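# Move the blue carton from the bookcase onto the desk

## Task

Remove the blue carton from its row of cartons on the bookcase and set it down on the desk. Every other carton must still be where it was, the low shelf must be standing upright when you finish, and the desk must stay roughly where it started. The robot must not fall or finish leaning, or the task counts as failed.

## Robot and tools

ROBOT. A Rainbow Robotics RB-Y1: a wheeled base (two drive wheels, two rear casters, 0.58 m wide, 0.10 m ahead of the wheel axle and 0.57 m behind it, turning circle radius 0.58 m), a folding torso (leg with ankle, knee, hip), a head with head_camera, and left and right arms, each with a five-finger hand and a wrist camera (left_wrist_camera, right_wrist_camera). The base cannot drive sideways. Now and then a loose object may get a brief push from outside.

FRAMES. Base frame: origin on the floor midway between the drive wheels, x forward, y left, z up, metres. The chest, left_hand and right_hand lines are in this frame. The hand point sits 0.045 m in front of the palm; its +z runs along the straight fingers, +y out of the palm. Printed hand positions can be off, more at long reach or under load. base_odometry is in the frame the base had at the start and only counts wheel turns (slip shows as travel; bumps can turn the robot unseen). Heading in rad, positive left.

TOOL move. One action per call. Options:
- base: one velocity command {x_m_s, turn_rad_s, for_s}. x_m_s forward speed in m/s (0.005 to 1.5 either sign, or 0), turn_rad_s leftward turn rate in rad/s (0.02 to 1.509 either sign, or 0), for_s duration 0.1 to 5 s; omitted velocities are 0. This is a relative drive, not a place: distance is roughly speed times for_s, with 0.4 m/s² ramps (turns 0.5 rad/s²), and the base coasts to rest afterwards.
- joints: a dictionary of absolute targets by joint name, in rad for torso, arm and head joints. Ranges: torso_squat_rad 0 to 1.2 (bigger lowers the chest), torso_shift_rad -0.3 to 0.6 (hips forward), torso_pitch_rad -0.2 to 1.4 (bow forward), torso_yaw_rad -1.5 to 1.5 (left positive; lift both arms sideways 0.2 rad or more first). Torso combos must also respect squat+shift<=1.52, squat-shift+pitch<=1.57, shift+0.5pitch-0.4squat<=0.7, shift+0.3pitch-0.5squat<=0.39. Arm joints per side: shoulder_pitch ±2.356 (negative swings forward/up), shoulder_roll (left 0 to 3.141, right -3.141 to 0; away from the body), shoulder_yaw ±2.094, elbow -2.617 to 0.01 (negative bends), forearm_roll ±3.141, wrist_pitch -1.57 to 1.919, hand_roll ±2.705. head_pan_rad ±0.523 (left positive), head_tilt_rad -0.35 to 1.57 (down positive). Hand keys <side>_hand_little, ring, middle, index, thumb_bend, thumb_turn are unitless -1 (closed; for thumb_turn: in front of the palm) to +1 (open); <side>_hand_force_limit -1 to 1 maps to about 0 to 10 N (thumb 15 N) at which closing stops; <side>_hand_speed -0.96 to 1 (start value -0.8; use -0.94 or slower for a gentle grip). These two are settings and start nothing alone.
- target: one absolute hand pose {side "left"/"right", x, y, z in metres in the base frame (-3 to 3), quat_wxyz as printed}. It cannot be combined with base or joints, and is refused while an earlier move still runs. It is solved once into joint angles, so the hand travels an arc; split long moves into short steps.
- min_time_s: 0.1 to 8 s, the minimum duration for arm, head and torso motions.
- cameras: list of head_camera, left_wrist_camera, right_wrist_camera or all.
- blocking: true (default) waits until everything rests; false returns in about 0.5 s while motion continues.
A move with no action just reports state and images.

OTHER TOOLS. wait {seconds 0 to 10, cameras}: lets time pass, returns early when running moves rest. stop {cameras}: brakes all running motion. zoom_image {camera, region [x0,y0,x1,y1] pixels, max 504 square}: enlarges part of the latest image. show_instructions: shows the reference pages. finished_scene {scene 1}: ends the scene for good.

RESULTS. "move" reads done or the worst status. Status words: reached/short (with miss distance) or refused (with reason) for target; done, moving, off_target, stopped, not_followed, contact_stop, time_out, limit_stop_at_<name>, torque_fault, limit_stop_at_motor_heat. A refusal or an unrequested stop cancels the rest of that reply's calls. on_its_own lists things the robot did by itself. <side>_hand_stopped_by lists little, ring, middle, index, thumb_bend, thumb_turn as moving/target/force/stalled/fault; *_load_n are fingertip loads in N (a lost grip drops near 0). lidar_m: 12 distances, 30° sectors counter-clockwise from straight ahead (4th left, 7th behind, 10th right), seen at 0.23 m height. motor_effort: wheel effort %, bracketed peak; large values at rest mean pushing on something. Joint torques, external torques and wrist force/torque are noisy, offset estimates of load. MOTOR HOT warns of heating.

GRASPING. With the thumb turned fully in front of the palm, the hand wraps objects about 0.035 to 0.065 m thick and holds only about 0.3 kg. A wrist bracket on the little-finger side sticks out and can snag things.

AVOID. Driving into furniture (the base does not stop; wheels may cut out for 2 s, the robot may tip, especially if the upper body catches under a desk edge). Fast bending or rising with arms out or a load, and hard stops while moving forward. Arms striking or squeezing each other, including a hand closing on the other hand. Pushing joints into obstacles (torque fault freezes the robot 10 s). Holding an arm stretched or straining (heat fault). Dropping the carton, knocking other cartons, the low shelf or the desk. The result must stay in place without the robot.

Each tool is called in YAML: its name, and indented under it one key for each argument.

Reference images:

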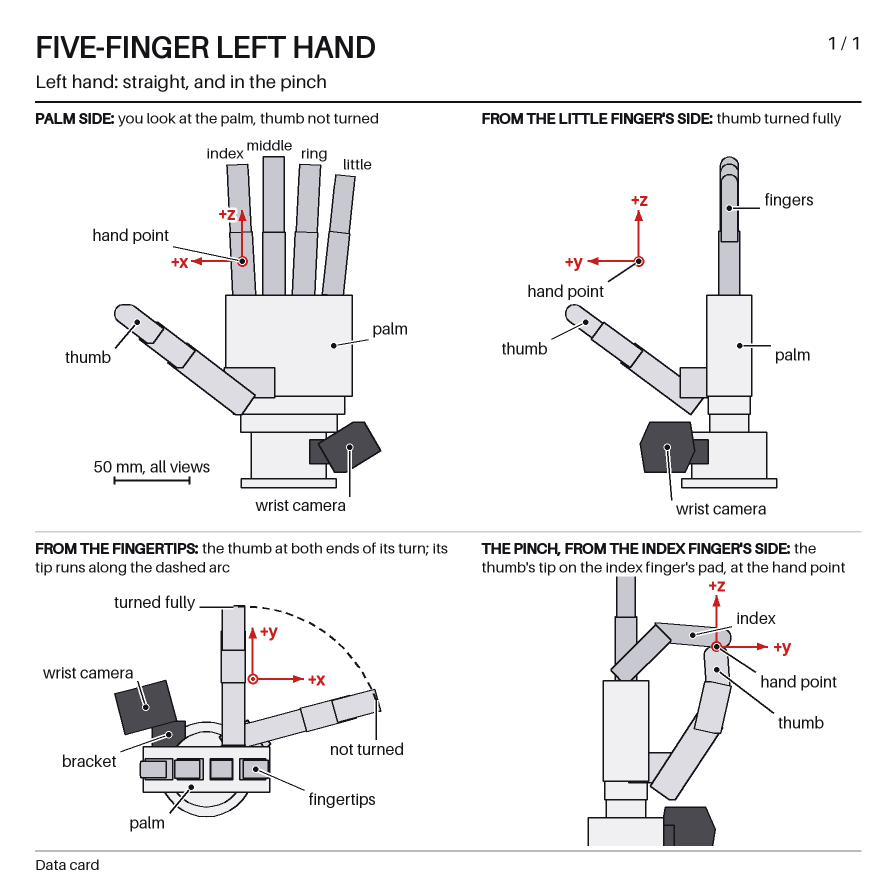

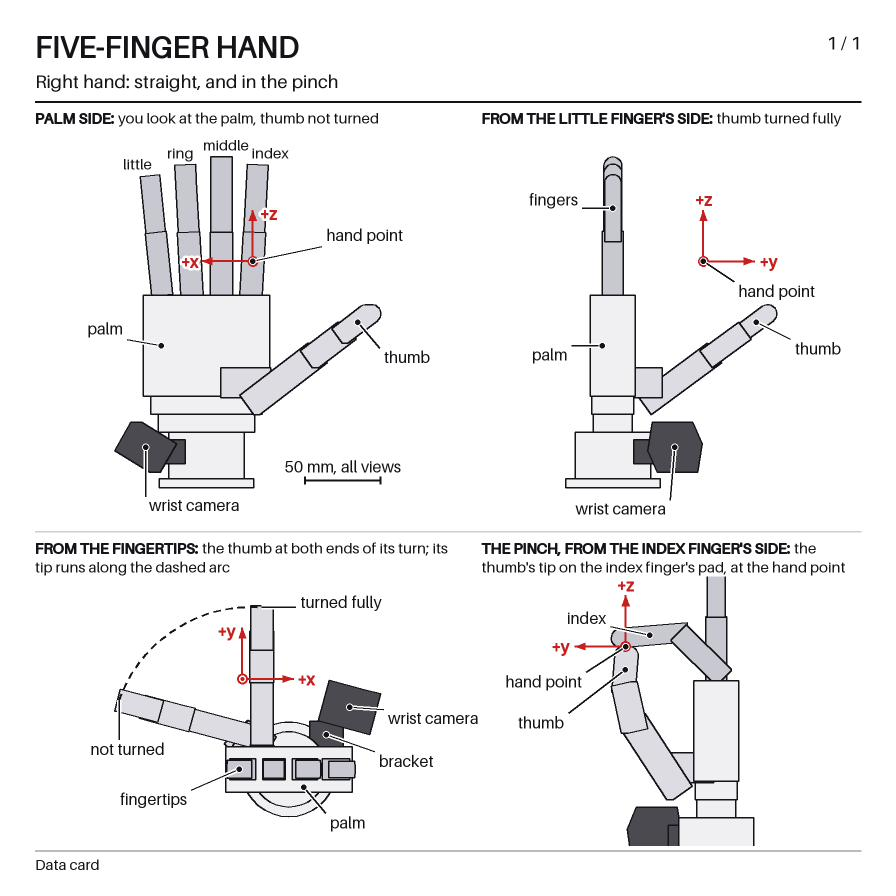

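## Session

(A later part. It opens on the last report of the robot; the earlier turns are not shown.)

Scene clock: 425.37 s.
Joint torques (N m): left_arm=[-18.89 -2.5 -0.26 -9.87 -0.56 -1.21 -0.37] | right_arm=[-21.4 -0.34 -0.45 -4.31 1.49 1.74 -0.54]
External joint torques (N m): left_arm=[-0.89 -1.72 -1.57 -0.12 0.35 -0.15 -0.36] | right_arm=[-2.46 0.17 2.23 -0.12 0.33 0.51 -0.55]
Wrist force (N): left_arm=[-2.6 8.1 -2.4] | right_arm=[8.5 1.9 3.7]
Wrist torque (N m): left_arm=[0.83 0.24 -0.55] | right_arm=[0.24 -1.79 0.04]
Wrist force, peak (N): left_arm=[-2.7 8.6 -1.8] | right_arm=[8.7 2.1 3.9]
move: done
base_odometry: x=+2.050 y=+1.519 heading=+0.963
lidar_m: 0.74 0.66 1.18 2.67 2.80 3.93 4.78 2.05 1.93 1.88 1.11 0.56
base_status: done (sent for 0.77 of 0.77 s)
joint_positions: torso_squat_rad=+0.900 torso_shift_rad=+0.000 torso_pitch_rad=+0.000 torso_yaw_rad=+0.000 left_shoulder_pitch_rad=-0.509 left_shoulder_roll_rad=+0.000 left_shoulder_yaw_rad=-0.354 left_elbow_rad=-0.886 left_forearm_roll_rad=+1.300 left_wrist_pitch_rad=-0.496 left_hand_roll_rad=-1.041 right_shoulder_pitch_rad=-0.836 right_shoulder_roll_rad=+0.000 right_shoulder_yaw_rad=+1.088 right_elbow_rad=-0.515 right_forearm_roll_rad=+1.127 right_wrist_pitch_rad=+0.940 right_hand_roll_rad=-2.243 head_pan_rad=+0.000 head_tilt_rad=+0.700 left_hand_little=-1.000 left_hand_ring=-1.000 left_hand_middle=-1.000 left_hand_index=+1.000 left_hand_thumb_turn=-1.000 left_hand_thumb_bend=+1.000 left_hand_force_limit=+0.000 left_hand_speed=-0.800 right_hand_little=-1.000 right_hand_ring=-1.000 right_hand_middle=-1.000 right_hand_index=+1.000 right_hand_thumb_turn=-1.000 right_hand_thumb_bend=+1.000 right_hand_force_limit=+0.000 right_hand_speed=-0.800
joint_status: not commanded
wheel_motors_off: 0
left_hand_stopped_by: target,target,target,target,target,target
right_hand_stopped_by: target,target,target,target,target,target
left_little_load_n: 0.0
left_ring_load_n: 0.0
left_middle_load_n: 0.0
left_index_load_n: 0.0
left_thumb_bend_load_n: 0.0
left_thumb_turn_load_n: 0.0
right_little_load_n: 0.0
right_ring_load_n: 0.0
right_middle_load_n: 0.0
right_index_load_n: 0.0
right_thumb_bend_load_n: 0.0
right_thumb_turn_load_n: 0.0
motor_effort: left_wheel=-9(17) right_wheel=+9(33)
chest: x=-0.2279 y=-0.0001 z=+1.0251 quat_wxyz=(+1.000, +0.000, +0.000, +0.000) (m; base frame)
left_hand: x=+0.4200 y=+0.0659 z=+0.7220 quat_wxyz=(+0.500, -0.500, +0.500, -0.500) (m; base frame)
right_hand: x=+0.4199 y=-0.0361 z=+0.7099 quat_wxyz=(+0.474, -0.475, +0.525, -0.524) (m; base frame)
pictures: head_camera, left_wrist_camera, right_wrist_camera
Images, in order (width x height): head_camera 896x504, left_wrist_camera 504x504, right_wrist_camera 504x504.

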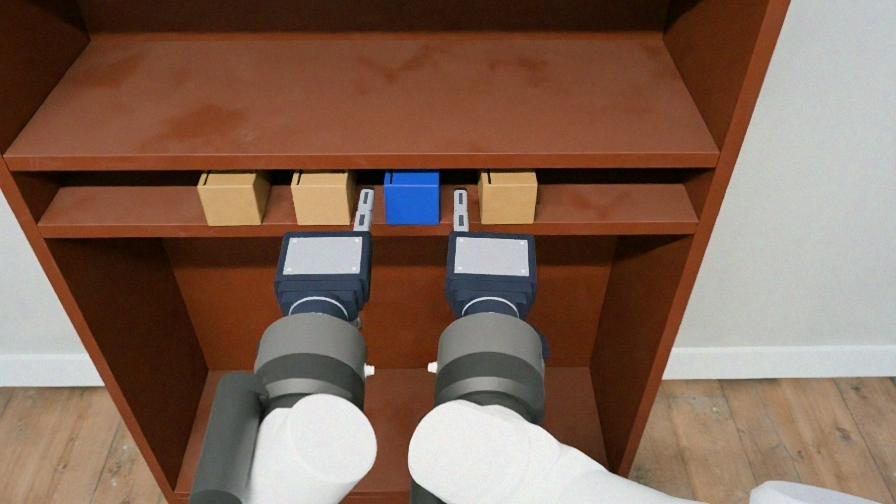

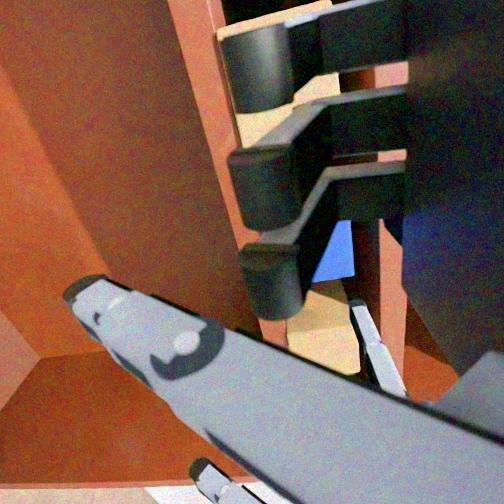

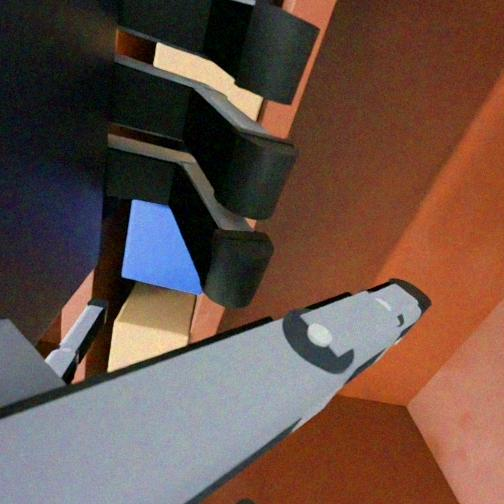

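move:
  base: {"x_m_s": 0.08, "for_s": 0.55}
  cameras: ["all"]

zoom_image:
  camera: "head_camera"
  region: [280, 150, 560, 290]

Scene clock: 442.00 s.
Joint torques (N m): left_arm=[-18.51 -2.3 -0.04 -9.86 -0.59 -1.19 -0.37] | right_arm=[-21.35 0.07 -0.07 -4.39 1.32 1.6 -0.3]
External joint torques (N m): left_arm=[-0.51 -1.52 -1.35 -0.11 0.32 -0.13 -0.36] | right_arm=[-2.42 0.58 2.62 -0.2 0.16 0.37 -0.3]
Wrist force (N): left_arm=[-2.4 8.2 -1.8] | right_arm=[8.2 1.8 3.7]
Wrist torque (N m): left_arm=[0.79 0.19 -0.53] | right_arm=[0.23 -1.74 0.01]
Wrist force, peak (N): left_arm=[-3.0 8.8 -2.1] | right_arm=[8.7 2.0 4.2]
move: done
base_odometry: x=+2.076 y=+1.556 heading=+0.962
lidar_m: 0.69 0.64 1.11 2.66 2.79 3.92 4.82 2.08 1.93 1.88 1.03 0.53
base_status: done (sent for 0.57 of 0.57 s)
joint_positions: torso_squat_rad=+0.900 torso_shift_rad=+0.000 torso_pitch_rad=+0.000 torso_yaw_rad=+0.000 left_shoulder_pitch_rad=-0.509 left_shoulder_roll_rad=+0.000 left_shoulder_yaw_rad=-0.354 left_elbow_rad=-0.886 left_forearm_roll_rad=+1.300 left_wrist_pitch_rad=-0.496 left_hand_roll_rad=-1.041 right_shoulder_pitch_rad=-0.836 right_shoulder_roll_rad=+0.000 right_shoulder_yaw_rad=+1.088 right_elbow_rad=-0.515 right_forearm_roll_rad=+1.127 right_wrist_pitch_rad=+0.940 right_hand_roll_rad=-2.243 head_pan_rad=+0.000 head_tilt_rad=+0.700 left_hand_little=-1.000 left_hand_ring=-1.000 left_hand_middle=-1.000 left_hand_index=+1.000 left_hand_thumb_turn=-1.000 left_hand_thumb_bend=+1.000 left_hand_force_limit=+0.000 left_hand_speed=-0.800 right_hand_little=-1.000 right_hand_ring=-1.000 right_hand_middle=-1.000 right_hand_index=+1.000 right_hand_thumb_turn=-1.000 right_hand_thumb_bend=+1.000 right_hand_force_limit=+0.000 right_hand_speed=-0.800
joint_status: not commanded
wheel_motors_off: 0
left_hand_stopped_by: target,target,target,target,target,target
right_hand_stopped_by: target,target,target,target,target,target
left_little_load_n: 0.0
left_ring_load_n: 0.0
left_middle_load_n: 0.0
left_index_load_n: 0.0
left_thumb_bend_load_n: 0.0
left_thumb_turn_load_n: 0.0
right_little_load_n: 0.0
right_ring_load_n: 0.0
right_middle_load_n: 0.0
right_index_load_n: 0.0
right_thumb_bend_load_n: 0.0
right_thumb_turn_load_n: 0.0
motor_effort: left_wheel=-9(18) right_wheel=+8(29)
chest: x=-0.2279 y=-0.0001 z=+1.0251 quat_wxyz=(+1.000, +0.000, +0.000, +0.000) (m; base frame)
left_hand: x=+0.4200 y=+0.0659 z=+0.7220 quat_wxyz=(+0.500, -0.500, +0.500, -0.500) (m; base frame)
right_hand: x=+0.4200 y=-0.0361 z=+0.7099 quat_wxyz=(+0.474, -0.475, +0.525, -0.524) (m; base frame)
pictures: head_camera, left_wrist_camera, right_wrist_camera
Images, in order (width x height): head_camera 896x504, left_wrist_camera 504x504, right_wrist_camera 504x504.

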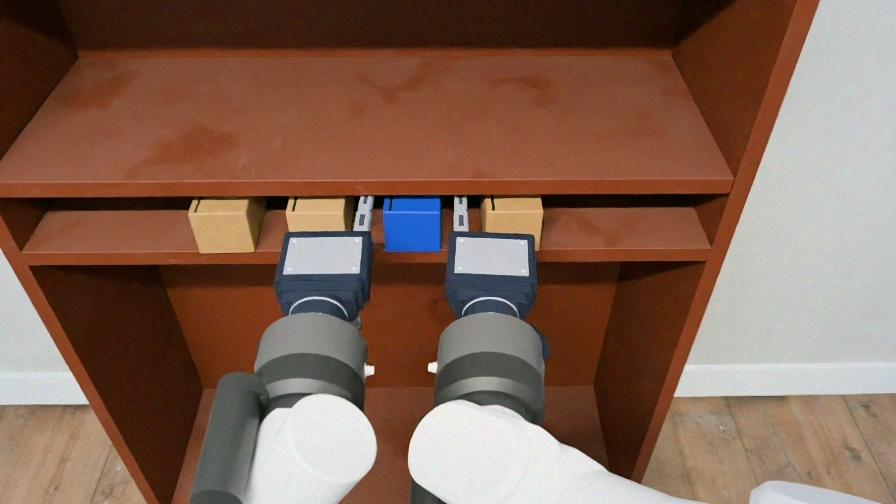

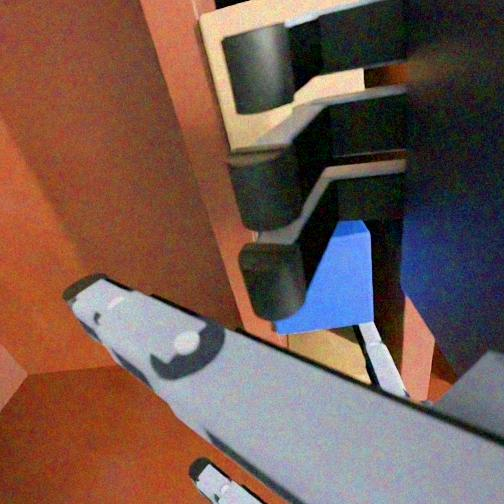

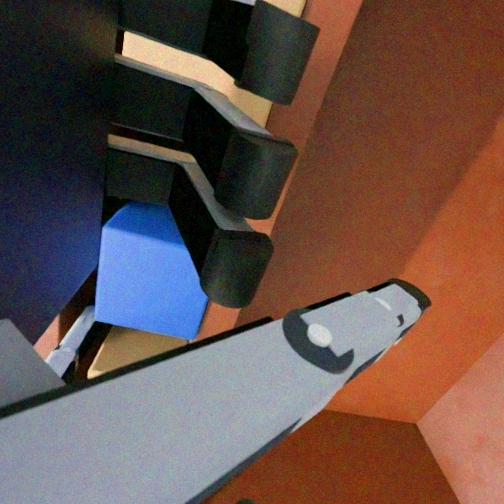

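Scaled by 1.800.

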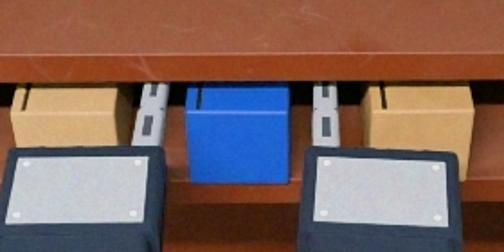

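move:
  base: {"x_m_s": 0.05, "for_s": 0.2}
  cameras: []

move:
  target: {"side": "left", "x": 0.42, "y": 0.0555, "z": 0.722, "quat_wxyz": [0.5, -0.5, 0.5, -0.5]}
  min_time_s: 1.5
  cameras: []

move:
  target: {"side": "right", "x": 0.42, "y": -0.026, "z": 0.71, "quat_wxyz": [0.4744, -0.4744, 0.5244, -0.5244]}
  min_time_s: 1.5
  cameras: ["all"]

zoom_image:
  camera: "head_camera"
  region: [280, 150, 560, 290]

Scene clock: 456.20 s.
Joint torques (N m): left_arm=[-18.38 -2.34 0.2 -10.04 -0.56 -1.24 -0.34] | right_arm=[-22.05 -0.59 -1.6 -4.21 1.28 1.41 -0.44]
External joint torques (N m): left_arm=[-0.38 -1.56 -1.11 -0.29 0.35 -0.18 -0.33] | right_arm=[-3.11 -0.07 1.08 -0.02 0.12 0.19 -0.45]
Wrist force (N): left_arm=[-2.6 8.0 -2.0] | right_arm=[8.2 1.7 3.8]
Wrist torque (N m): left_arm=[0.80 0.23 -0.55] | right_arm=[0.23 -1.74 0.00]
Wrist force, peak (N): left_arm=[-2.5 8.8 -1.8] | right_arm=[8.9 1.8 3.9]
move: done
base_odometry: x=+2.082 y=+1.564 heading=+0.961
lidar_m: 0.68 0.62 0.63 2.67 2.80 3.92 4.83 2.09 1.94 1.88 1.03 0.51
base_status: done (sent for 0.2 of 0.2 s)
joint_positions: torso_squat_rad=+0.900 torso_shift_rad=+0.000 torso_pitch_rad=+0.000 torso_yaw_rad=+0.000 left_shoulder_pitch_rad=-0.509 left_shoulder_roll_rad=+0.000 left_shoulder_yaw_rad=-0.354 left_elbow_rad=-0.886 left_forearm_roll_rad=+1.300 left_wrist_pitch_rad=-0.496 left_hand_roll_rad=-1.041 right_shoulder_pitch_rad=-0.836 right_shoulder_roll_rad=+0.000 right_shoulder_yaw_rad=+1.089 right_elbow_rad=-0.515 right_forearm_roll_rad=+1.127 right_wrist_pitch_rad=+0.940 right_hand_roll_rad=-2.243 head_pan_rad=+0.000 head_tilt_rad=+0.700 left_hand_little=-1.000 left_hand_ring=-1.000 left_hand_middle=-1.000 left_hand_index=+1.000 left_hand_thumb_turn=-1.000 left_hand_thumb_bend=+1.000 left_hand_force_limit=+0.000 left_hand_speed=-0.800 right_hand_little=-1.000 right_hand_ring=-1.000 right_hand_middle=-1.000 right_hand_index=+1.000 right_hand_thumb_turn=-1.000 right_hand_thumb_bend=+1.000 right_hand_force_limit=+0.000 right_hand_speed=-0.800
joint_status: not commanded
wheel_motors_off: 0
left_hand_stopped_by: target,target,target,target,target,target
right_hand_stopped_by: target,target,target,target,target,target
left_little_load_n: 0.0
left_ring_load_n: 0.0
left_middle_load_n: 0.0
left_index_load_n: 0.0
left_thumb_bend_load_n: 0.0
left_thumb_turn_load_n: 0.0
right_little_load_n: 0.0
right_ring_load_n: 0.0
right_middle_load_n: 0.0
right_index_load_n: 0.0
right_thumb_bend_load_n: 0.0
right_thumb_turn_load_n: 0.0
motor_effort: left_wheel=-9(12) right_wheel=+6(28)
chest: x=-0.2280 y=-0.0001 z=+1.0251 quat_wxyz=(+1.000, +0.000, +0.000, +0.000) (m; base frame)
left_hand: x=+0.4200 y=+0.0658 z=+0.7221 quat_wxyz=(+0.500, -0.500, +0.500, -0.500) (m; base frame)
right_hand: x=+0.4199 y=-0.0361 z=+0.7100 quat_wxyz=(+0.474, -0.475, +0.525, -0.524) (m; base frame)
pictures: none
No camera images: "cameras" was empty.

Scene clock: 458.03 s.
Joint torques (N m): left_arm=[-19.91 -2.39 -0.08 -9.44 -0.54 -1.3 -0.36] | right_arm=[-21.14 0.15 0.16 -4.38 1.34 1.69 -0.47]
External joint torques (N m): left_arm=[-1.77 -1.51 -1.57 0.15 0.42 -0.25 -0.35] | right_arm=[-2.2 0.66 2.85 -0.19 0.19 0.46 -0.48]
Wrist force (N): left_arm=[-2.4 8.1 -2.6] | right_arm=[8.3 2.0 4.0]
Wrist torque (N m): left_arm=[0.81 0.21 -0.55] | right_arm=[0.25 -1.75 0.03]
Wrist force, peak (N): left_arm=[-2.8 8.6 -2.2] | right_arm=[8.6 2.1 3.9]
move: done
base_odometry: x=+2.082 y=+1.564 heading=+0.961
lidar_m: 0.68 0.62 0.62 2.67 2.80 3.92 4.83 2.08 1.94 1.88 1.04 0.53
base_status: not commanded
joint_positions: torso_squat_rad=+0.900 torso_shift_rad=+0.000 torso_pitch_rad=+0.000 torso_yaw_rad=+0.000 left_shoulder_pitch_rad=-0.531 left_shoulder_roll_rad=+0.000 left_shoulder_yaw_rad=-0.400 left_elbow_rad=-0.861 left_forearm_roll_rad=+1.345 left_wrist_pitch_rad=-0.531 left_hand_roll_rad=-1.048 right_shoulder_pitch_rad=-0.836 right_shoulder_roll_rad=+0.000 right_shoulder_yaw_rad=+1.089 right_elbow_rad=-0.515 right_forearm_roll_rad=+1.127 right_wrist_pitch_rad=+0.940 right_hand_roll_rad=-2.243 head_pan_rad=+0.000 head_tilt_rad=+0.700 left_hand_little=-1.000 left_hand_ring=-1.000 left_hand_middle=-1.000 left_hand_index=+1.000 left_hand_thumb_turn=-1.000 left_hand_thumb_bend=+1.000 left_hand_force_limit=+0.000 left_hand_speed=-0.800 right_hand_little=-1.000 right_hand_ring=-1.000 right_hand_middle=-1.000 right_hand_index=+1.000 right_hand_thumb_turn=-1.000 right_hand_thumb_bend=+1.000 right_hand_force_limit=+0.000 right_hand_speed=-0.800
joint_status: all done
wheel_motors_off: 0
left_hand_stopped_by: target,target,target,target,target,target
right_hand_stopped_by: target,target,target,target,target,target
left_little_load_n: 0.0
left_ring_load_n: 0.0
left_middle_load_n: 0.0
left_index_load_n: 0.0
left_thumb_bend_load_n: 0.0
left_thumb_turn_load_n: 0.0
right_little_load_n: 0.0
right_ring_load_n: 0.0
right_middle_load_n: 0.0
right_index_load_n: 0.0
right_thumb_bend_load_n: 0.0
right_thumb_turn_load_n: 0.0
motor_effort: left_wheel=-7(9) right_wheel=+6(6)
chest: x=-0.2280 y=-0.0001 z=+1.0251 quat_wxyz=(+1.000, +0.000, +0.000, +0.000) (m; base frame)
left_hand: x=+0.4197 y=+0.0566 z=+0.7219 quat_wxyz=(+0.500, -0.499, +0.501, -0.501) (m; base frame)
left_hand_status: reached (checked arc, planned for 1.5 s): 1 mm and 0.1 deg off.
right_hand: x=+0.4199 y=-0.0361 z=+0.7100 quat_wxyz=(+0.474, -0.475, +0.525, -0.524) (m; base frame)
pictures: none
No camera images: "cameras" was empty.

Scene clock: 458.33 s.
Joint torques (N m): left_arm=[-19.92 -2.2 -0.22 -9.27 -0.64 -1.28 -0.34] | right_arm=[-21 -0.07 -0.66 -4.31 1.31 1.38 -0.4]
External joint torques (N m): left_arm=[-1.79 -1.32 -1.7 0.32 0.33 -0.23 -0.33] | right_arm=[-2.06 0.44 2.03 -0.12 0.16 0.15 -0.41]
Wrist force (N): left_arm=[-2.4 8.1 -2.1] | right_arm=[8.4 1.5 3.7]
Wrist torque (N m): left_arm=[0.79 0.23 -0.57] | right_arm=[0.19 -1.78 0.02]
Wrist force, peak (N): left_arm=[-2.7 8.3 -2.0] | right_arm=[8.7 1.9 3.9]
move: refused
base_odometry: x=+2.082 y=+1.564 heading=+0.961
lidar_m: 0.67 0.62 0.62 2.66 2.79 3.92 4.84 2.08 1.95 1.88 1.04 0.52
base_status: not commanded
joint_positions: torso_squat_rad=+0.900 torso_shift_rad=+0.000 torso_pitch_rad=+0.000 torso_yaw_rad=+0.000 left_shoulder_pitch_rad=-0.531 left_shoulder_roll_rad=+0.000 left_shoulder_yaw_rad=-0.400 left_elbow_rad=-0.861 left_forearm_roll_rad=+1.345 left_wrist_pitch_rad=-0.531 left_hand_roll_rad=-1.048 right_shoulder_pitch_rad=-0.836 right_shoulder_roll_rad=+0.000 right_shoulder_yaw_rad=+1.089 right_elbow_rad=-0.515 right_forearm_roll_rad=+1.127 right_wrist_pitch_rad=+0.940 right_hand_roll_rad=-2.243 head_pan_rad=+0.000 head_tilt_rad=+0.700 left_hand_little=-1.000 left_hand_ring=-1.000 left_hand_middle=-1.000 left_hand_index=+1.000 left_hand_thumb_turn=-1.000 left_hand_thumb_bend=+1.000 left_hand_force_limit=+0.000 left_hand_speed=-0.800 right_hand_little=-1.000 right_hand_ring=-1.000 right_hand_middle=-1.000 right_hand_index=+1.000 right_hand_thumb_turn=-1.000 right_hand_thumb_bend=+1.000 right_hand_force_limit=+0.000 right_hand_speed=-0.800
joint_status: not commanded
wheel_motors_off: 0
left_hand_stopped_by: target,target,target,target,target,target
right_hand_stopped_by: target,target,target,target,target,target
left_little_load_n: 0.0
left_ring_load_n: 0.0
left_middle_load_n: 0.0
left_index_load_n: 0.0
left_thumb_bend_load_n: 0.0
left_thumb_turn_load_n: 0.0
right_little_load_n: 0.0
right_ring_load_n: 0.0
right_middle_load_n: 0.0
right_index_load_n: 0.0
right_thumb_bend_load_n: 0.0
right_thumb_turn_load_n: 0.0
motor_effort: left_wheel=-7(9) right_wheel=+6(6)
chest: x=-0.2280 y=-0.0001 z=+1.0251 quat_wxyz=(+1.000, +0.000, +0.000, +0.000) (m; base frame)
left_hand: x=+0.4197 y=+0.0566 z=+0.7219 quat_wxyz=(+0.500, -0.499, +0.501, -0.501) (m; base frame)
right_hand: x=+0.4199 y=-0.0361 z=+0.7100 quat_wxyz=(+0.474, -0.475, +0.525, -0.524) (m; base frame)
right_hand_status: refused: the posture found for that pose stands 13 mm from the other arm (limit 20 mm). Nothing moved. The solve starts from where the arm stands: from another posture it may find a clear one.
pictures: head_camera, left_wrist_camera, right_wrist_camera
Images, in order (width x height): head_camera 896x504, left_wrist_camera 504x504, right_wrist_camera 504x504.

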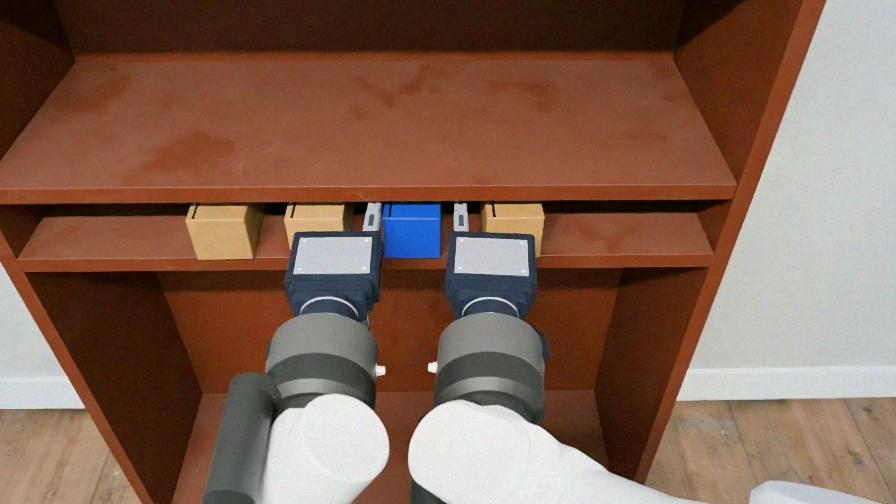

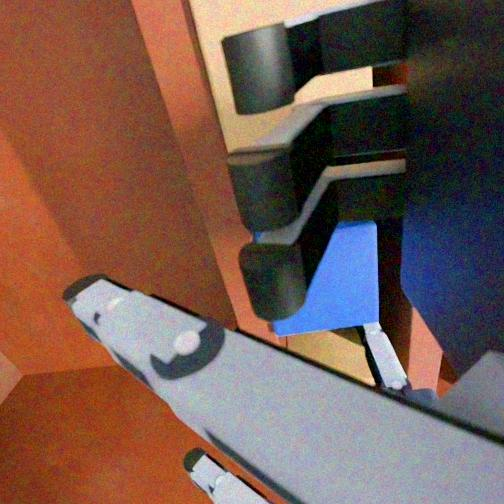

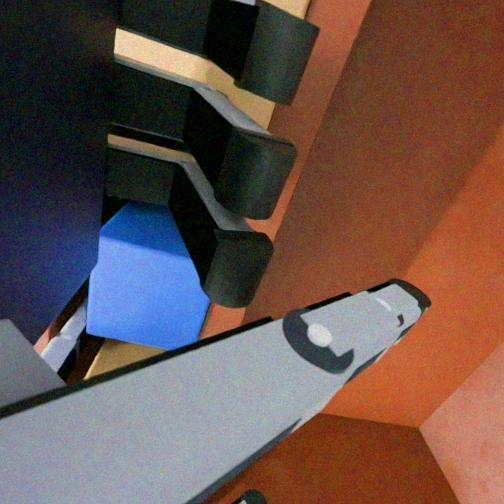

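Scaled by 1.800.

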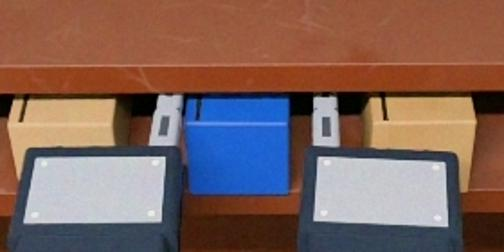

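move:
  target: {"side": "left", "x": 0.42, "y": 0.0655, "z": 0.722, "quat_wxyz": [0.5, -0.5, 0.5, -0.5]}
  min_time_s: 1
  cameras: []

move:
  base: {"x_m_s": -0.08, "for_s": 1.0}
  cameras: []

move:
  target: {"side": "right", "x": 0.4056, "y": -0.0346, "z": 0.715, "quat_wxyz": [0.39817, -0.53996, 0.59684, -0.44013]}
  min_time_s: 2
  cameras: []

move:
  target: {"side": "left", "x": 0.42, "y": 0.0655, "z": 0.71, "quat_wxyz": [0.5, -0.5, 0.5, -0.5]}
  min_time_s: 1
  cameras: ["head_camera"]

zoom_image:
  camera: "head_camera"
  region: [280, 150, 560, 290]

Scene clock: 506.17 s.
Joint torques (N m): left_arm=[-15.54 -0.07 3.2 -11.46 -0.55 -0.88 -0.33] | right_arm=[-21.86 -0.1 -0.58 -4.34 1.45 1.53 -0.38]
External joint torques (N m): left_arm=[2.56 0.54 1.6 -1.85 0.4 0.17 -0.32] | right_arm=[-2.92 0.41 2.11 -0.15 0.29 0.3 -0.39]
Wrist force (N): left_arm=[-2.3 8.0 -2.1] | right_arm=[8.5 2.0 3.8]
Wrist torque (N m): left_arm=[0.76 0.23 -0.56] | right_arm=[0.27 -1.79 0.04]
Wrist force, peak (N): left_arm=[-2.7 8.4 -2.2] | right_arm=[8.8 2.0 3.8]
move: done
base_odometry: x=+2.082 y=+1.564 heading=+0.961
lidar_m: 0.69 0.62 0.62 2.67 2.81 3.92 4.84 2.08 1.94 1.88 1.03 0.52
base_status: not commanded
joint_positions: torso_squat_rad=+0.900 torso_shift_rad=+0.000 torso_pitch_rad=+0.000 torso_yaw_rad=+0.000 left_shoulder_pitch_rad=-0.519 left_shoulder_roll_rad=+0.016 left_shoulder_yaw_rad=-0.395 left_elbow_rad=-0.882 left_forearm_roll_rad=+1.350 left_wrist_pitch_rad=-0.519 left_hand_roll_rad=-1.050 right_shoulder_pitch_rad=-0.836 right_shoulder_roll_rad=+0.000 right_shoulder_yaw_rad=+1.089 right_elbow_rad=-0.515 right_forearm_roll_rad=+1.127 right_wrist_pitch_rad=+0.940 right_hand_roll_rad=-2.243 head_pan_rad=+0.000 head_tilt_rad=+0.700 left_hand_little=-1.000 left_hand_ring=-1.000 left_hand_middle=-1.000 left_hand_index=+1.000 left_hand_thumb_turn=-1.000 left_hand_thumb_bend=+1.000 left_hand_force_limit=+0.000 left_hand_speed=-0.800 right_hand_little=-1.000 right_hand_ring=-1.000 right_hand_middle=-1.000 right_hand_index=+1.000 right_hand_thumb_turn=-1.000 right_hand_thumb_bend=+1.000 right_hand_force_limit=+0.000 right_hand_speed=-0.800
joint_status: all done
wheel_motors_off: 0
left_hand_stopped_by: target,target,target,target,target,target
right_hand_stopped_by: target,target,target,target,target,target
left_little_load_n: 0.0
left_ring_load_n: 0.0
left_middle_load_n: 0.0
left_index_load_n: 0.0
left_thumb_bend_load_n: 0.0
left_thumb_turn_load_n: 0.0
right_little_load_n: 0.0
right_ring_load_n: 0.0
right_middle_load_n: -0.5
right_index_load_n: 0.0
right_thumb_bend_load_n: 0.0
right_thumb_turn_load_n: 0.0
motor_effort: left_wheel=-8(9) right_wheel=+6(6)
chest: x=-0.2280 y=-0.0001 z=+1.0251 quat_wxyz=(+1.000, +0.000, +0.000, +0.000) (m; base frame)
left_hand: x=+0.4202 y=+0.0649 z=+0.7223 quat_wxyz=(+0.500, -0.500, +0.500, -0.500) (m; base frame)
left_hand_status: reached (checked arc, planned for 1.0 s): 1 mm and 0.1 deg off.
right_hand: x=+0.4199 y=-0.0361 z=+0.7100 quat_wxyz=(+0.474, -0.475, +0.525, -0.524) (m; base frame)
pictures: none
No camera images: "cameras" was empty.

Scene clock: 507.67 s.
Joint torques (N m): left_arm=[-16.62 -0.56 3.07 -11.15 -0.51 -1 -0.41] | right_arm=[-21.15 -0.24 -0.16 -4.49 1.24 1.59 -0.49]
External joint torques (N m): left_arm=[1.47 0.05 1.47 -1.54 0.44 0.04 -0.4] | right_arm=[-2.2 0.27 2.53 -0.3 0.08 0.36 -0.5]
Wrist force (N): left_arm=[-2.2 8.2 -1.9] | right_arm=[8.6 1.8 3.8]
Wrist torque (N m): left_arm=[0.76 0.21 -0.57] | right_arm=[0.23 -1.78 0.04]
Wrist force, peak (N): left_arm=[-2.9 8.5 -2.1] | right_arm=[8.6 2.3 4.3]
move: done
base_odometry: x=+2.036 y=+1.498 heading=+0.962
lidar_m: 0.76 0.68 1.21 2.67 2.79 3.93 4.75 2.03 1.94 1.88 1.14 0.59
base_status: done (sent for 1 of 1 s)
joint_positions: torso_squat_rad=+0.900 torso_shift_rad=+0.000 torso_pitch_rad=+0.000 torso_yaw_rad=+0.000 left_shoulder_pitch_rad=-0.519 left_shoulder_roll_rad=+0.017 left_shoulder_yaw_rad=-0.395 left_elbow_rad=-0.882 left_forearm_roll_rad=+1.350 left_wrist_pitch_rad=-0.519 left_hand_roll_rad=-1.050 right_shoulder_pitch_rad=-0.836 right_shoulder_roll_rad=+0.000 right_shoulder_yaw_rad=+1.089 right_elbow_rad=-0.515 right_forearm_roll_rad=+1.127 right_wrist_pitch_rad=+0.940 right_hand_roll_rad=-2.243 head_pan_rad=+0.000 head_tilt_rad=+0.700 left_hand_little=-1.000 left_hand_ring=-1.000 left_hand_middle=-1.000 left_hand_index=+1.000 left_hand_thumb_turn=-1.000 left_hand_thumb_bend=+1.000 left_hand_force_limit=+0.000 left_hand_speed=-0.800 right_hand_little=-1.000 right_hand_ring=-1.000 right_hand_middle=-1.000 right_hand_index=+1.000 right_hand_thumb_turn=-1.000 right_hand_thumb_bend=+1.000 right_hand_force_limit=+0.000 right_hand_speed=-0.800
joint_status: not commanded
wheel_motors_off: 0
left_hand_stopped_by: target,target,target,target,target,target
right_hand_stopped_by: target,target,target,target,target,target
left_little_load_n: 0.0
left_ring_load_n: 0.0
left_middle_load_n: 0.0
left_index_load_n: 0.0
left_thumb_bend_load_n: 0.0
left_thumb_turn_load_n: 0.0
right_little_load_n: 0.0
right_ring_load_n: 0.0
right_middle_load_n: 0.0
right_index_load_n: 0.0
right_thumb_bend_load_n: 0.0
right_thumb_turn_load_n: 0.0
motor_effort: left_wheel=+3(20) right_wheel=-5(15)
chest: x=-0.2281 y=-0.0001 z=+1.0250 quat_wxyz=(+1.000, +0.000, +0.000, +0.000) (m; base frame)
left_hand: x=+0.4201 y=+0.0650 z=+0.7223 quat_wxyz=(+0.500, -0.500, +0.500, -0.500) (m; base frame)
right_hand: x=+0.4199 y=-0.0361 z=+0.7101 quat_wxyz=(+0.474, -0.475, +0.525, -0.524) (m; base frame)
pictures: none
No camera images: "cameras" was empty.

Scene clock: 507.97 s.
Joint torques (N m): left_arm=[-16.31 -0.25 3.04 -11.02 -0.59 -0.97 -0.35] | right_arm=[-21.35 -0.1 -0.48 -4.63 1.31 1.55 -0.31]
External joint torques (N m): left_arm=[1.78 0.36 1.44 -1.41 0.36 0.07 -0.34] | right_arm=[-2.41 0.42 2.21 -0.44 0.15 0.32 -0.32]
Wrist force (N): left_arm=[-2.4 8.3 -2.0] | right_arm=[8.4 2.1 3.6]
Wrist torque (N m): left_arm=[0.83 0.22 -0.60] | right_arm=[0.27 -1.78 0.03]
Wrist force, peak (N): left_arm=[-2.5 8.5 -2.0] | right_arm=[8.4 2.1 3.9]
move: refused
base_odometry: x=+2.036 y=+1.498 heading=+0.962
lidar_m: 0.77 0.68 1.21 2.67 2.79 3.92 4.76 2.04 1.93 1.88 1.15 0.59
base_status: not commanded
joint_positions: torso_squat_rad=+0.900 torso_shift_rad=+0.000 torso_pitch_rad=+0.000 torso_yaw_rad=+0.000 left_shoulder_pitch_rad=-0.519 left_shoulder_roll_rad=+0.017 left_shoulder_yaw_rad=-0.395 left_elbow_rad=-0.882 left_forearm_roll_rad=+1.350 left_wrist_pitch_rad=-0.519 left_hand_roll_rad=-1.050 right_shoulder_pitch_rad=-0.836 right_shoulder_roll_rad=+0.000 right_shoulder_yaw_rad=+1.089 right_elbow_rad=-0.515 right_forearm_roll_rad=+1.127 right_wrist_pitch_rad=+0.940 right_hand_roll_rad=-2.243 head_pan_rad=+0.000 head_tilt_rad=+0.700 left_hand_little=-1.000 left_hand_ring=-1.000 left_hand_middle=-1.000 left_hand_index=+1.000 left_hand_thumb_turn=-1.000 left_hand_thumb_bend=+1.000 left_hand_force_limit=+0.000 left_hand_speed=-0.800 right_hand_little=-1.000 right_hand_ring=-1.000 right_hand_middle=-1.000 right_hand_index=+1.000 right_hand_thumb_turn=-1.000 right_hand_thumb_bend=+1.000 right_hand_force_limit=+0.000 right_hand_speed=-0.800
joint_status: not commanded
wheel_motors_off: 0
left_hand_stopped_by: target,target,target,target,target,target
right_hand_stopped_by: target,target,target,target,target,target
left_little_load_n: 0.0
left_ring_load_n: 0.0
left_middle_load_n: 0.0
left_index_load_n: 0.0
left_thumb_bend_load_n: 0.0
left_thumb_turn_load_n: 0.0
right_little_load_n: 0.0
right_ring_load_n: 0.0
right_middle_load_n: 0.0
right_index_load_n: 0.0
right_thumb_bend_load_n: 0.0
right_thumb_turn_load_n: 0.0
motor_effort: left_wheel=+4(4) right_wheel=-5(5)
chest: x=-0.2280 y=-0.0001 z=+1.0250 quat_wxyz=(+1.000, +0.000, +0.000, +0.000) (m; base frame)
left_hand: x=+0.4202 y=+0.0650 z=+0.7223 quat_wxyz=(+0.500, -0.500, +0.500, -0.500) (m; base frame)
right_hand: x=+0.4199 y=-0.0361 z=+0.7101 quat_wxyz=(+0.474, -0.475, +0.525, -0.524) (m; base frame)
right_hand_status: refused: the way to the posture found for that pose passes 1 mm from the other arm (limit 20 mm); the posture itself is clear. Nothing moved. The way starts where the arm stands: move the arm first, then send the pose again.
pictures: none
No camera images: "cameras" was empty.

not run: a stop that you did not command came earlier in this reply.

Scaled by 1.800.
This view is cut from an older image: the scene may have changed since it was taken.

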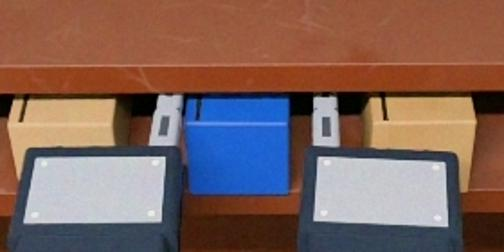

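move:
  base: {"x_m_s": -0.1, "for_s": 0.8}
  cameras: []

move:
  target: {"side": "left", "x": 0.42, "y": 0.20, "z": 0.71, "quat_wxyz": [0.5, -0.5, 0.5, -0.5]}
  min_time_s: 1.5
  cameras: []

move:
  target: {"side": "right", "x": 0.4056, "y": -0.0346, "z": 0.715, "quat_wxyz": [0.39817, -0.53996, 0.59684, -0.44013]}
  min_time_s: 2
  cameras: ["head_camera"]

Scene clock: 534.03 s.
Joint torques (N m): left_arm=[-16.83 -0.39 3.02 -10.96 -0.63 -0.96 -0.36] | right_arm=[-21.32 0.08 -0.71 -4.43 1.29 1.35 -0.26]
External joint torques (N m): left_arm=[1.26 0.22 1.42 -1.35 0.32 0.08 -0.35] | right_arm=[-2.38 0.59 1.98 -0.24 0.13 0.12 -0.27]
Wrist force (N): left_arm=[-2.4 8.4 -2.1] | right_arm=[8.5 1.9 3.8]
Wrist torque (N m): left_arm=[0.81 0.21 -0.59] | right_arm=[0.24 -1.78 0.04]
Wrist force, peak (N): left_arm=[-2.4 8.7 -1.8] | right_arm=[8.8 1.9 4.0]
move: done
base_odometry: x=+1.990 y=+1.433 heading=+0.961
lidar_m: 0.84 0.74 1.33 2.67 2.80 3.92 4.68 2.41 1.94 1.88 1.25 0.65
base_status: done (sent for 0.8 of 0.8 s)
joint_positions: torso_squat_rad=+0.900 torso_shift_rad=+0.000 torso_pitch_rad=+0.000 torso_yaw_rad=+0.000 left_shoulder_pitch_rad=-0.519 left_shoulder_roll_rad=+0.017 left_shoulder_yaw_rad=-0.395 left_elbow_rad=-0.882 left_forearm_roll_rad=+1.350 left_wrist_pitch_rad=-0.519 left_hand_roll_rad=-1.050 right_shoulder_pitch_rad=-0.836 right_shoulder_roll_rad=+0.000 right_shoulder_yaw_rad=+1.089 right_elbow_rad=-0.515 right_forearm_roll_rad=+1.127 right_wrist_pitch_rad=+0.940 right_hand_roll_rad=-2.243 head_pan_rad=+0.000 head_tilt_rad=+0.700 left_hand_little=-1.000 left_hand_ring=-1.000 left_hand_middle=-1.000 left_hand_index=+1.000 left_hand_thumb_turn=-1.000 left_hand_thumb_bend=+1.000 left_hand_force_limit=+0.000 left_hand_speed=-0.800 right_hand_little=-1.000 right_hand_ring=-1.000 right_hand_middle=-1.000 right_hand_index=+1.000 right_hand_thumb_turn=-1.000 right_hand_thumb_bend=+1.000 right_hand_force_limit=+0.000 right_hand_speed=-0.800
joint_status: not commanded
wheel_motors_off: 0
left_hand_stopped_by: target,target,target,target,target,target
right_hand_stopped_by: target,target,target,target,target,target
left_little_load_n: 0.0
left_ring_load_n: 0.0
left_middle_load_n: 0.0
left_index_load_n: 0.0
left_thumb_bend_load_n: 0.0
left_thumb_turn_load_n: 0.0
right_little_load_n: 0.0
right_ring_load_n: 0.0
right_middle_load_n: 0.0
right_index_load_n: 0.0
right_thumb_bend_load_n: 0.0
right_thumb_turn_load_n: 0.0
motor_effort: left_wheel=-11(16) right_wheel=+7(27)
chest: x=-0.2280 y=-0.0001 z=+1.0251 quat_wxyz=(+1.000, +0.000, +0.000, +0.000) (m; base frame)
left_hand: x=+0.4202 y=+0.0650 z=+0.7222 quat_wxyz=(+0.500, -0.500, +0.500, -0.500) (m; base frame)
right_hand: x=+0.4199 y=-0.0361 z=+0.7100 quat_wxyz=(+0.474, -0.475, +0.525, -0.524) (m; base frame)
pictures: none
No camera images: "cameras" was empty.

Scene clock: 535.87 s.
Joint torques (N m): left_arm=[-15.5 5.16 2.63 -10.29 -0.81 -1.38 0.18] | right_arm=[-21.82 0.12 -0.81 -4.4 1.36 1.34 -0.38]
External joint torques (N m): left_arm=[2.2 -0.13 -1.61 -1.68 -0.21 0.13 0.19] | right_arm=[-2.88 0.64 1.88 -0.21 0.2 0.11 -0.39]
Wrist force (N): left_arm=[-2.8 8.6 -2.3] | right_arm=[8.5 2.0 3.8]
Wrist torque (N m): left_arm=[0.87 0.27 -0.48] | right_arm=[0.28 -1.79 0.05]
Wrist force, peak (N): left_arm=[-2.8 8.8 -2.5] | right_arm=[8.8 1.9 3.8]
move: done
base_odometry: x=+1.990 y=+1.433 heading=+0.961
lidar_m: 0.85 0.73 1.33 2.67 2.81 3.91 4.68 2.41 1.93 1.88 1.26 0.66
base_status: not commanded
joint_positions: torso_squat_rad=+0.900 torso_shift_rad=+0.000 torso_pitch_rad=+0.000 torso_yaw_rad=+0.000 left_shoulder_pitch_rad=-0.430 left_shoulder_roll_rad=+0.324 left_shoulder_yaw_rad=-0.425 left_elbow_rad=-0.981 left_forearm_roll_rad=+1.309 left_wrist_pitch_rad=-0.409 left_hand_roll_rad=-0.771 right_shoulder_pitch_rad=-0.836 right_shoulder_roll_rad=+0.000 right_shoulder_yaw_rad=+1.089 right_elbow_rad=-0.515 right_forearm_roll_rad=+1.127 right_wrist_pitch_rad=+0.940 right_hand_roll_rad=-2.243 head_pan_rad=+0.000 head_tilt_rad=+0.700 left_hand_little=-1.000 left_hand_ring=-1.000 left_hand_middle=-1.000 left_hand_index=+1.000 left_hand_thumb_turn=-1.000 left_hand_thumb_bend=+1.000 left_hand_force_limit=+0.000 left_hand_speed=-0.800 right_hand_little=-1.000 right_hand_ring=-1.000 right_hand_middle=-1.000 right_hand_index=+1.000 right_hand_thumb_turn=-1.000 right_hand_thumb_bend=+1.000 right_hand_force_limit=+0.000 right_hand_speed=-0.800
joint_status: all done
wheel_motors_off: 0
left_hand_stopped_by: target,target,target,target,target,target
right_hand_stopped_by: target,target,target,target,target,target
left_little_load_n: 0.0
left_ring_load_n: 0.0
left_middle_load_n: 0.0
left_index_load_n: 0.0
left_thumb_bend_load_n: 0.0
left_thumb_turn_load_n: 0.0
right_little_load_n: 0.0
right_ring_load_n: 0.0
right_middle_load_n: 0.0
right_index_load_n: 0.0
right_thumb_bend_load_n: 0.0
right_thumb_turn_load_n: 0.0
motor_effort: left_wheel=-11(12) right_wheel=+8(8)
chest: x=-0.2280 y=-0.0001 z=+1.0251 quat_wxyz=(+1.000, +0.000, +0.000, +0.000) (m; base frame)
left_hand: x=+0.4200 y=+0.2002 z=+0.7105 quat_wxyz=(+0.499, -0.503, +0.502, -0.496) (m; base frame)
left_hand_status: reached (checked arc, planned for 1.5 s): 1 mm and 0.5 deg off.
right_hand: x=+0.4199 y=-0.0361 z=+0.7100 quat_wxyz=(+0.474, -0.475, +0.525, -0.524) (m; base frame)
pictures: none
No camera images: "cameras" was empty.

Scene clock: 538.20 s.
Joint torques (N m): left_arm=[-15.83 5.19 2.36 -10.21 -0.79 -1.36 0.21] | right_arm=[-21.25 -2.03 -4.97 -8.14 1.63 -0.35 0.13]
External joint torques (N m): left_arm=[1.87 -0.1 -1.88 -1.59 -0.18 0.15 0.22] | right_arm=[-1.86 -0.8 -0.08 -1.38 0.12 -0.23 0.12]
Wrist force (N): left_arm=[-2.6 8.5 -2.1] | right_arm=[8.2 1.9 5.2]
Wrist torque (N m): left_arm=[0.85 0.26 -0.49] | right_arm=[0.16 -1.77 0.12]
Wrist force, peak (N): left_arm=[-2.7 8.9 -2.3] | right_arm=[9.0 2.2 4.6]
move: done
base_odometry: x=+1.990 y=+1.433 heading=+0.961
lidar_m: 0.84 0.74 1.32 2.67 2.80 3.91 4.67 2.41 1.93 1.88 1.25 0.66
base_status: not commanded
joint_positions: torso_squat_rad=+0.900 torso_shift_rad=+0.000 torso_pitch_rad=+0.000 torso_yaw_rad=+0.000 left_shoulder_pitch_rad=-0.430 left_shoulder_roll_rad=+0.324 left_shoulder_yaw_rad=-0.425 left_elbow_rad=-0.981 left_forearm_roll_rad=+1.309 left_wrist_pitch_rad=-0.409 left_hand_roll_rad=-0.771 right_shoulder_pitch_rad=-0.769 right_shoulder_roll_rad=-0.160 right_shoulder_yaw_rad=+0.849 right_elbow_rad=-1.032 right_forearm_roll_rad=+0.610 right_wrist_pitch_rad=+0.912 right_hand_roll_rad=-1.513 head_pan_rad=+0.000 head_tilt_rad=+0.700 left_hand_little=-1.000 left_hand_ring=-1.000 left_hand_middle=-1.000 left_hand_index=+1.000 left_hand_thumb_turn=-1.000 left_hand_thumb_bend=+1.000 left_hand_force_limit=+0.000 left_hand_speed=-0.800 right_hand_little=-1.000 right_hand_ring=-1.000 right_hand_middle=-1.000 right_hand_index=+1.000 right_hand_thumb_turn=-1.000 right_hand_thumb_bend=+1.000 right_hand_force_limit=+0.000 right_hand_speed=-0.800
joint_status: all done
wheel_motors_off: 0
left_hand_stopped_by: target,target,target,target,target,target
right_hand_stopped_by: target,target,target,target,target,target
left_little_load_n: 0.0
left_ring_load_n: 0.0
left_middle_load_n: 0.0
left_index_load_n: 0.0
left_thumb_bend_load_n: 0.0
left_thumb_turn_load_n: 0.0
right_little_load_n: 0.0
right_ring_load_n: 0.0
right_middle_load_n: 0.0
right_index_load_n: 0.0
right_thumb_bend_load_n: 0.0
right_thumb_turn_load_n: 0.0
motor_effort: left_wheel=-11(12) right_wheel=+7(8)
chest: x=-0.2280 y=-0.0001 z=+1.0251 quat_wxyz=(+1.000, +0.000, +0.000, +0.000) (m; base frame)
left_hand: x=+0.4200 y=+0.2002 z=+0.7105 quat_wxyz=(+0.499, -0.503, +0.502, -0.496) (m; base frame)
right_hand: x=+0.4055 y=-0.0345 z=+0.7149 quat_wxyz=(+0.398, -0.540, +0.597, -0.440) (m; base frame)
right_hand_status: reached (checked arc, planned for 2.0 s): 0 mm and 0.0 deg off.
pictures: head_camera
Images, in order (width x height): head_camera 896x504.

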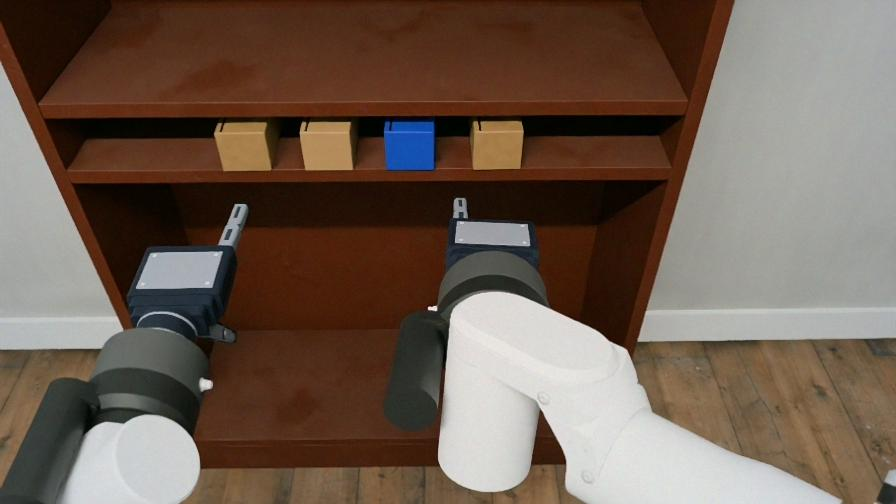

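move:
  joints: {"right_shoulder_yaw_rad": 0.0, "right_elbow_rad": -1.5}
  cameras: []

move:
  joints: {"right_forearm_roll_rad": -2.53, "right_wrist_pitch_rad": -0.912, "right_hand_roll_rad": 1.63}
  cameras: ["head_camera"]

Scene clock: 553.73 s.
Joint torques (N m): left_arm=[-15.84 4.81 3.02 -10 -0.83 -1.45 0.18] | right_arm=[-23.36 -4.61 0.38 -9.12 1.04 -1.59 0.19]
External joint torques (N m): left_arm=[1.86 -0.48 -1.23 -1.39 -0.23 0.06 0.19] | right_arm=[-2.69 0.66 1.83 -0.53 0.02 -0.03 0.21]
Wrist force (N): left_arm=[-2.7 8.6 -2.5] | right_arm=[12.5 0.0 3.9]
Wrist torque (N m): left_arm=[0.87 0.25 -0.48] | right_arm=[0.09 -2.06 0.34]
Wrist force, peak (N): left_arm=[-2.6 8.8 -2.3] | right_arm=[12.7 -0.1 4.5]
move: done
base_odometry: x=+1.990 y=+1.433 heading=+0.961
lidar_m: 0.85 0.73 1.33 2.67 2.80 3.92 4.67 2.41 1.93 1.88 1.25 0.65
base_status: not commanded
joint_positions: torso_squat_rad=+0.900 torso_shift_rad=+0.000 torso_pitch_rad=+0.000 torso_yaw_rad=+0.000 left_shoulder_pitch_rad=-0.430 left_shoulder_roll_rad=+0.324 left_shoulder_yaw_rad=-0.425 left_elbow_rad=-0.981 left_forearm_roll_rad=+1.309 left_wrist_pitch_rad=-0.409 left_hand_roll_rad=-0.771 right_shoulder_pitch_rad=-0.769 right_shoulder_roll_rad=-0.161 right_shoulder_yaw_rad=+0.000 right_elbow_rad=-1.500 right_forearm_roll_rad=+0.610 right_wrist_pitch_rad=+0.912 right_hand_roll_rad=-1.513 head_pan_rad=+0.000 head_tilt_rad=+0.700 left_hand_little=-1.000 left_hand_ring=-1.000 left_hand_middle=-1.000 left_hand_index=+1.000 left_hand_thumb_turn=-1.000 left_hand_thumb_bend=+1.000 left_hand_force_limit=+0.000 left_hand_speed=-0.800 right_hand_little=-1.000 right_hand_ring=-1.000 right_hand_middle=-1.000 right_hand_index=+1.000 right_hand_thumb_turn=-1.000 right_hand_thumb_bend=+1.000 right_hand_force_limit=+0.000 right_hand_speed=-0.800
joint_status: all done
wheel_motors_off: 0
left_hand_stopped_by: target,target,target,target,target,target
right_hand_stopped_by: target,target,target,target,target,target
left_little_load_n: 0.0
left_ring_load_n: 0.0
left_middle_load_n: 0.5
left_index_load_n: -0.5
left_thumb_bend_load_n: 0.0
left_thumb_turn_load_n: 0.0
right_little_load_n: 0.0
right_ring_load_n: 0.0
right_middle_load_n: 0.0
right_index_load_n: 0.0
right_thumb_bend_load_n: 0.0
right_thumb_turn_load_n: 0.0
motor_effort: left_wheel=-10(12) right_wheel=+7(8)
chest: x=-0.2280 y=-0.0001 z=+1.0251 quat_wxyz=(+1.000, +0.000, +0.000, +0.000) (m; base frame)
left_hand: x=+0.4200 y=+0.2002 z=+0.7105 quat_wxyz=(+0.499, -0.503, +0.502, -0.496) (m; base frame)
right_hand: x=+0.4796 y=-0.2090 z=+1.0275 quat_wxyz=(+0.595, -0.129, +0.709, -0.356) (m; base frame)
pictures: none
No camera images: "cameras" was empty.

Scene clock: 555.63 s.
Joint torques (N m): left_arm=[-15.95 4.92 2.82 -9.99 -0.96 -1.41 0.15] | right_arm=[-23.54 -3.99 0.37 -9.57 1.01 1.9 -0.41]
External joint torques (N m): left_arm=[1.74 -0.38 -1.42 -1.38 -0.36 0.1 0.16] | right_arm=[-2.81 1.13 1.97 -0.88 0.14 0.35 -0.39]
Wrist force (N): left_arm=[-3.4 8.4 -2.6] | right_arm=[12.6 0.1 3.7]
Wrist torque (N m): left_arm=[0.87 0.34 -0.50] | right_arm=[0.15 -2.10 0.35]
Wrist force, peak (N): left_arm=[-3.3 8.9 -2.3] | right_arm=[13.3 0.7 3.6]
move: done
base_odometry: x=+1.990 y=+1.433 heading=+0.961
lidar_m: 0.85 0.75 1.33 2.67 2.79 3.90 4.67 2.41 1.94 1.87 1.25 0.66
base_status: not commanded
joint_positions: torso_squat_rad=+0.900 torso_shift_rad=+0.000 torso_pitch_rad=+0.000 torso_yaw_rad=+0.000 left_shoulder_pitch_rad=-0.430 left_shoulder_roll_rad=+0.324 left_shoulder_yaw_rad=-0.425 left_elbow_rad=-0.981 left_forearm_roll_rad=+1.309 left_wrist_pitch_rad=-0.409 left_hand_roll_rad=-0.771 right_shoulder_pitch_rad=-0.769 right_shoulder_roll_rad=-0.161 right_shoulder_yaw_rad=+0.000 right_elbow_rad=-1.500 right_forearm_roll_rad=-2.530 right_wrist_pitch_rad=-0.912 right_hand_roll_rad=+1.630 head_pan_rad=+0.000 head_tilt_rad=+0.700 left_hand_little=-1.000 left_hand_ring=-1.000 left_hand_middle=-1.000 left_hand_index=+1.000 left_hand_thumb_turn=-1.000 left_hand_thumb_bend=+1.000 left_hand_force_limit=+0.000 left_hand_speed=-0.800 right_hand_little=-1.000 right_hand_ring=-1.000 right_hand_middle=-1.000 right_hand_index=+1.000 right_hand_thumb_turn=-1.000 right_hand_thumb_bend=+1.000 right_hand_force_limit=+0.000 right_hand_speed=-0.800
joint_status: all done
wheel_motors_off: 0
left_hand_stopped_by: target,target,target,target,target,target
right_hand_stopped_by: target,target,target,target,target,target
left_little_load_n: 0.0
left_ring_load_n: -0.5
left_middle_load_n: 0.0
left_index_load_n: 0.0
left_thumb_bend_load_n: -0.5
left_thumb_turn_load_n: 0.0
right_little_load_n: 0.0
right_ring_load_n: 0.0
right_middle_load_n: 0.0
right_index_load_n: 0.0
right_thumb_bend_load_n: 0.0
right_thumb_turn_load_n: 0.0
motor_effort: left_wheel=-11(12) right_wheel=+8(8)
chest: x=-0.2280 y=-0.0001 z=+1.0251 quat_wxyz=(+1.000, +0.000, +0.000, +0.000) (m; base frame)
left_hand: x=+0.4200 y=+0.2002 z=+0.7105 quat_wxyz=(+0.499, -0.503, +0.502, -0.496) (m; base frame)
right_hand: x=+0.4796 y=-0.2093 z=+1.0274 quat_wxyz=(+0.595, -0.130, +0.708, -0.357) (m; base frame)
pictures: head_camera
Images, in order (width x height): head_camera 896x504.

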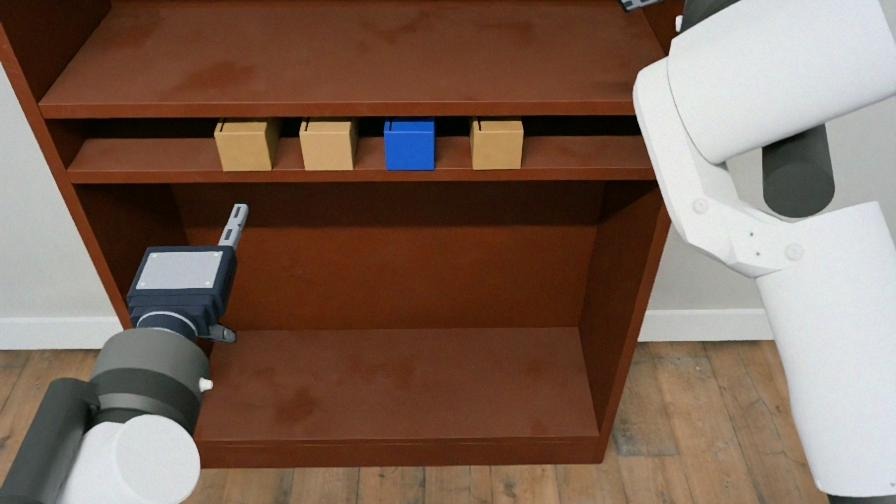

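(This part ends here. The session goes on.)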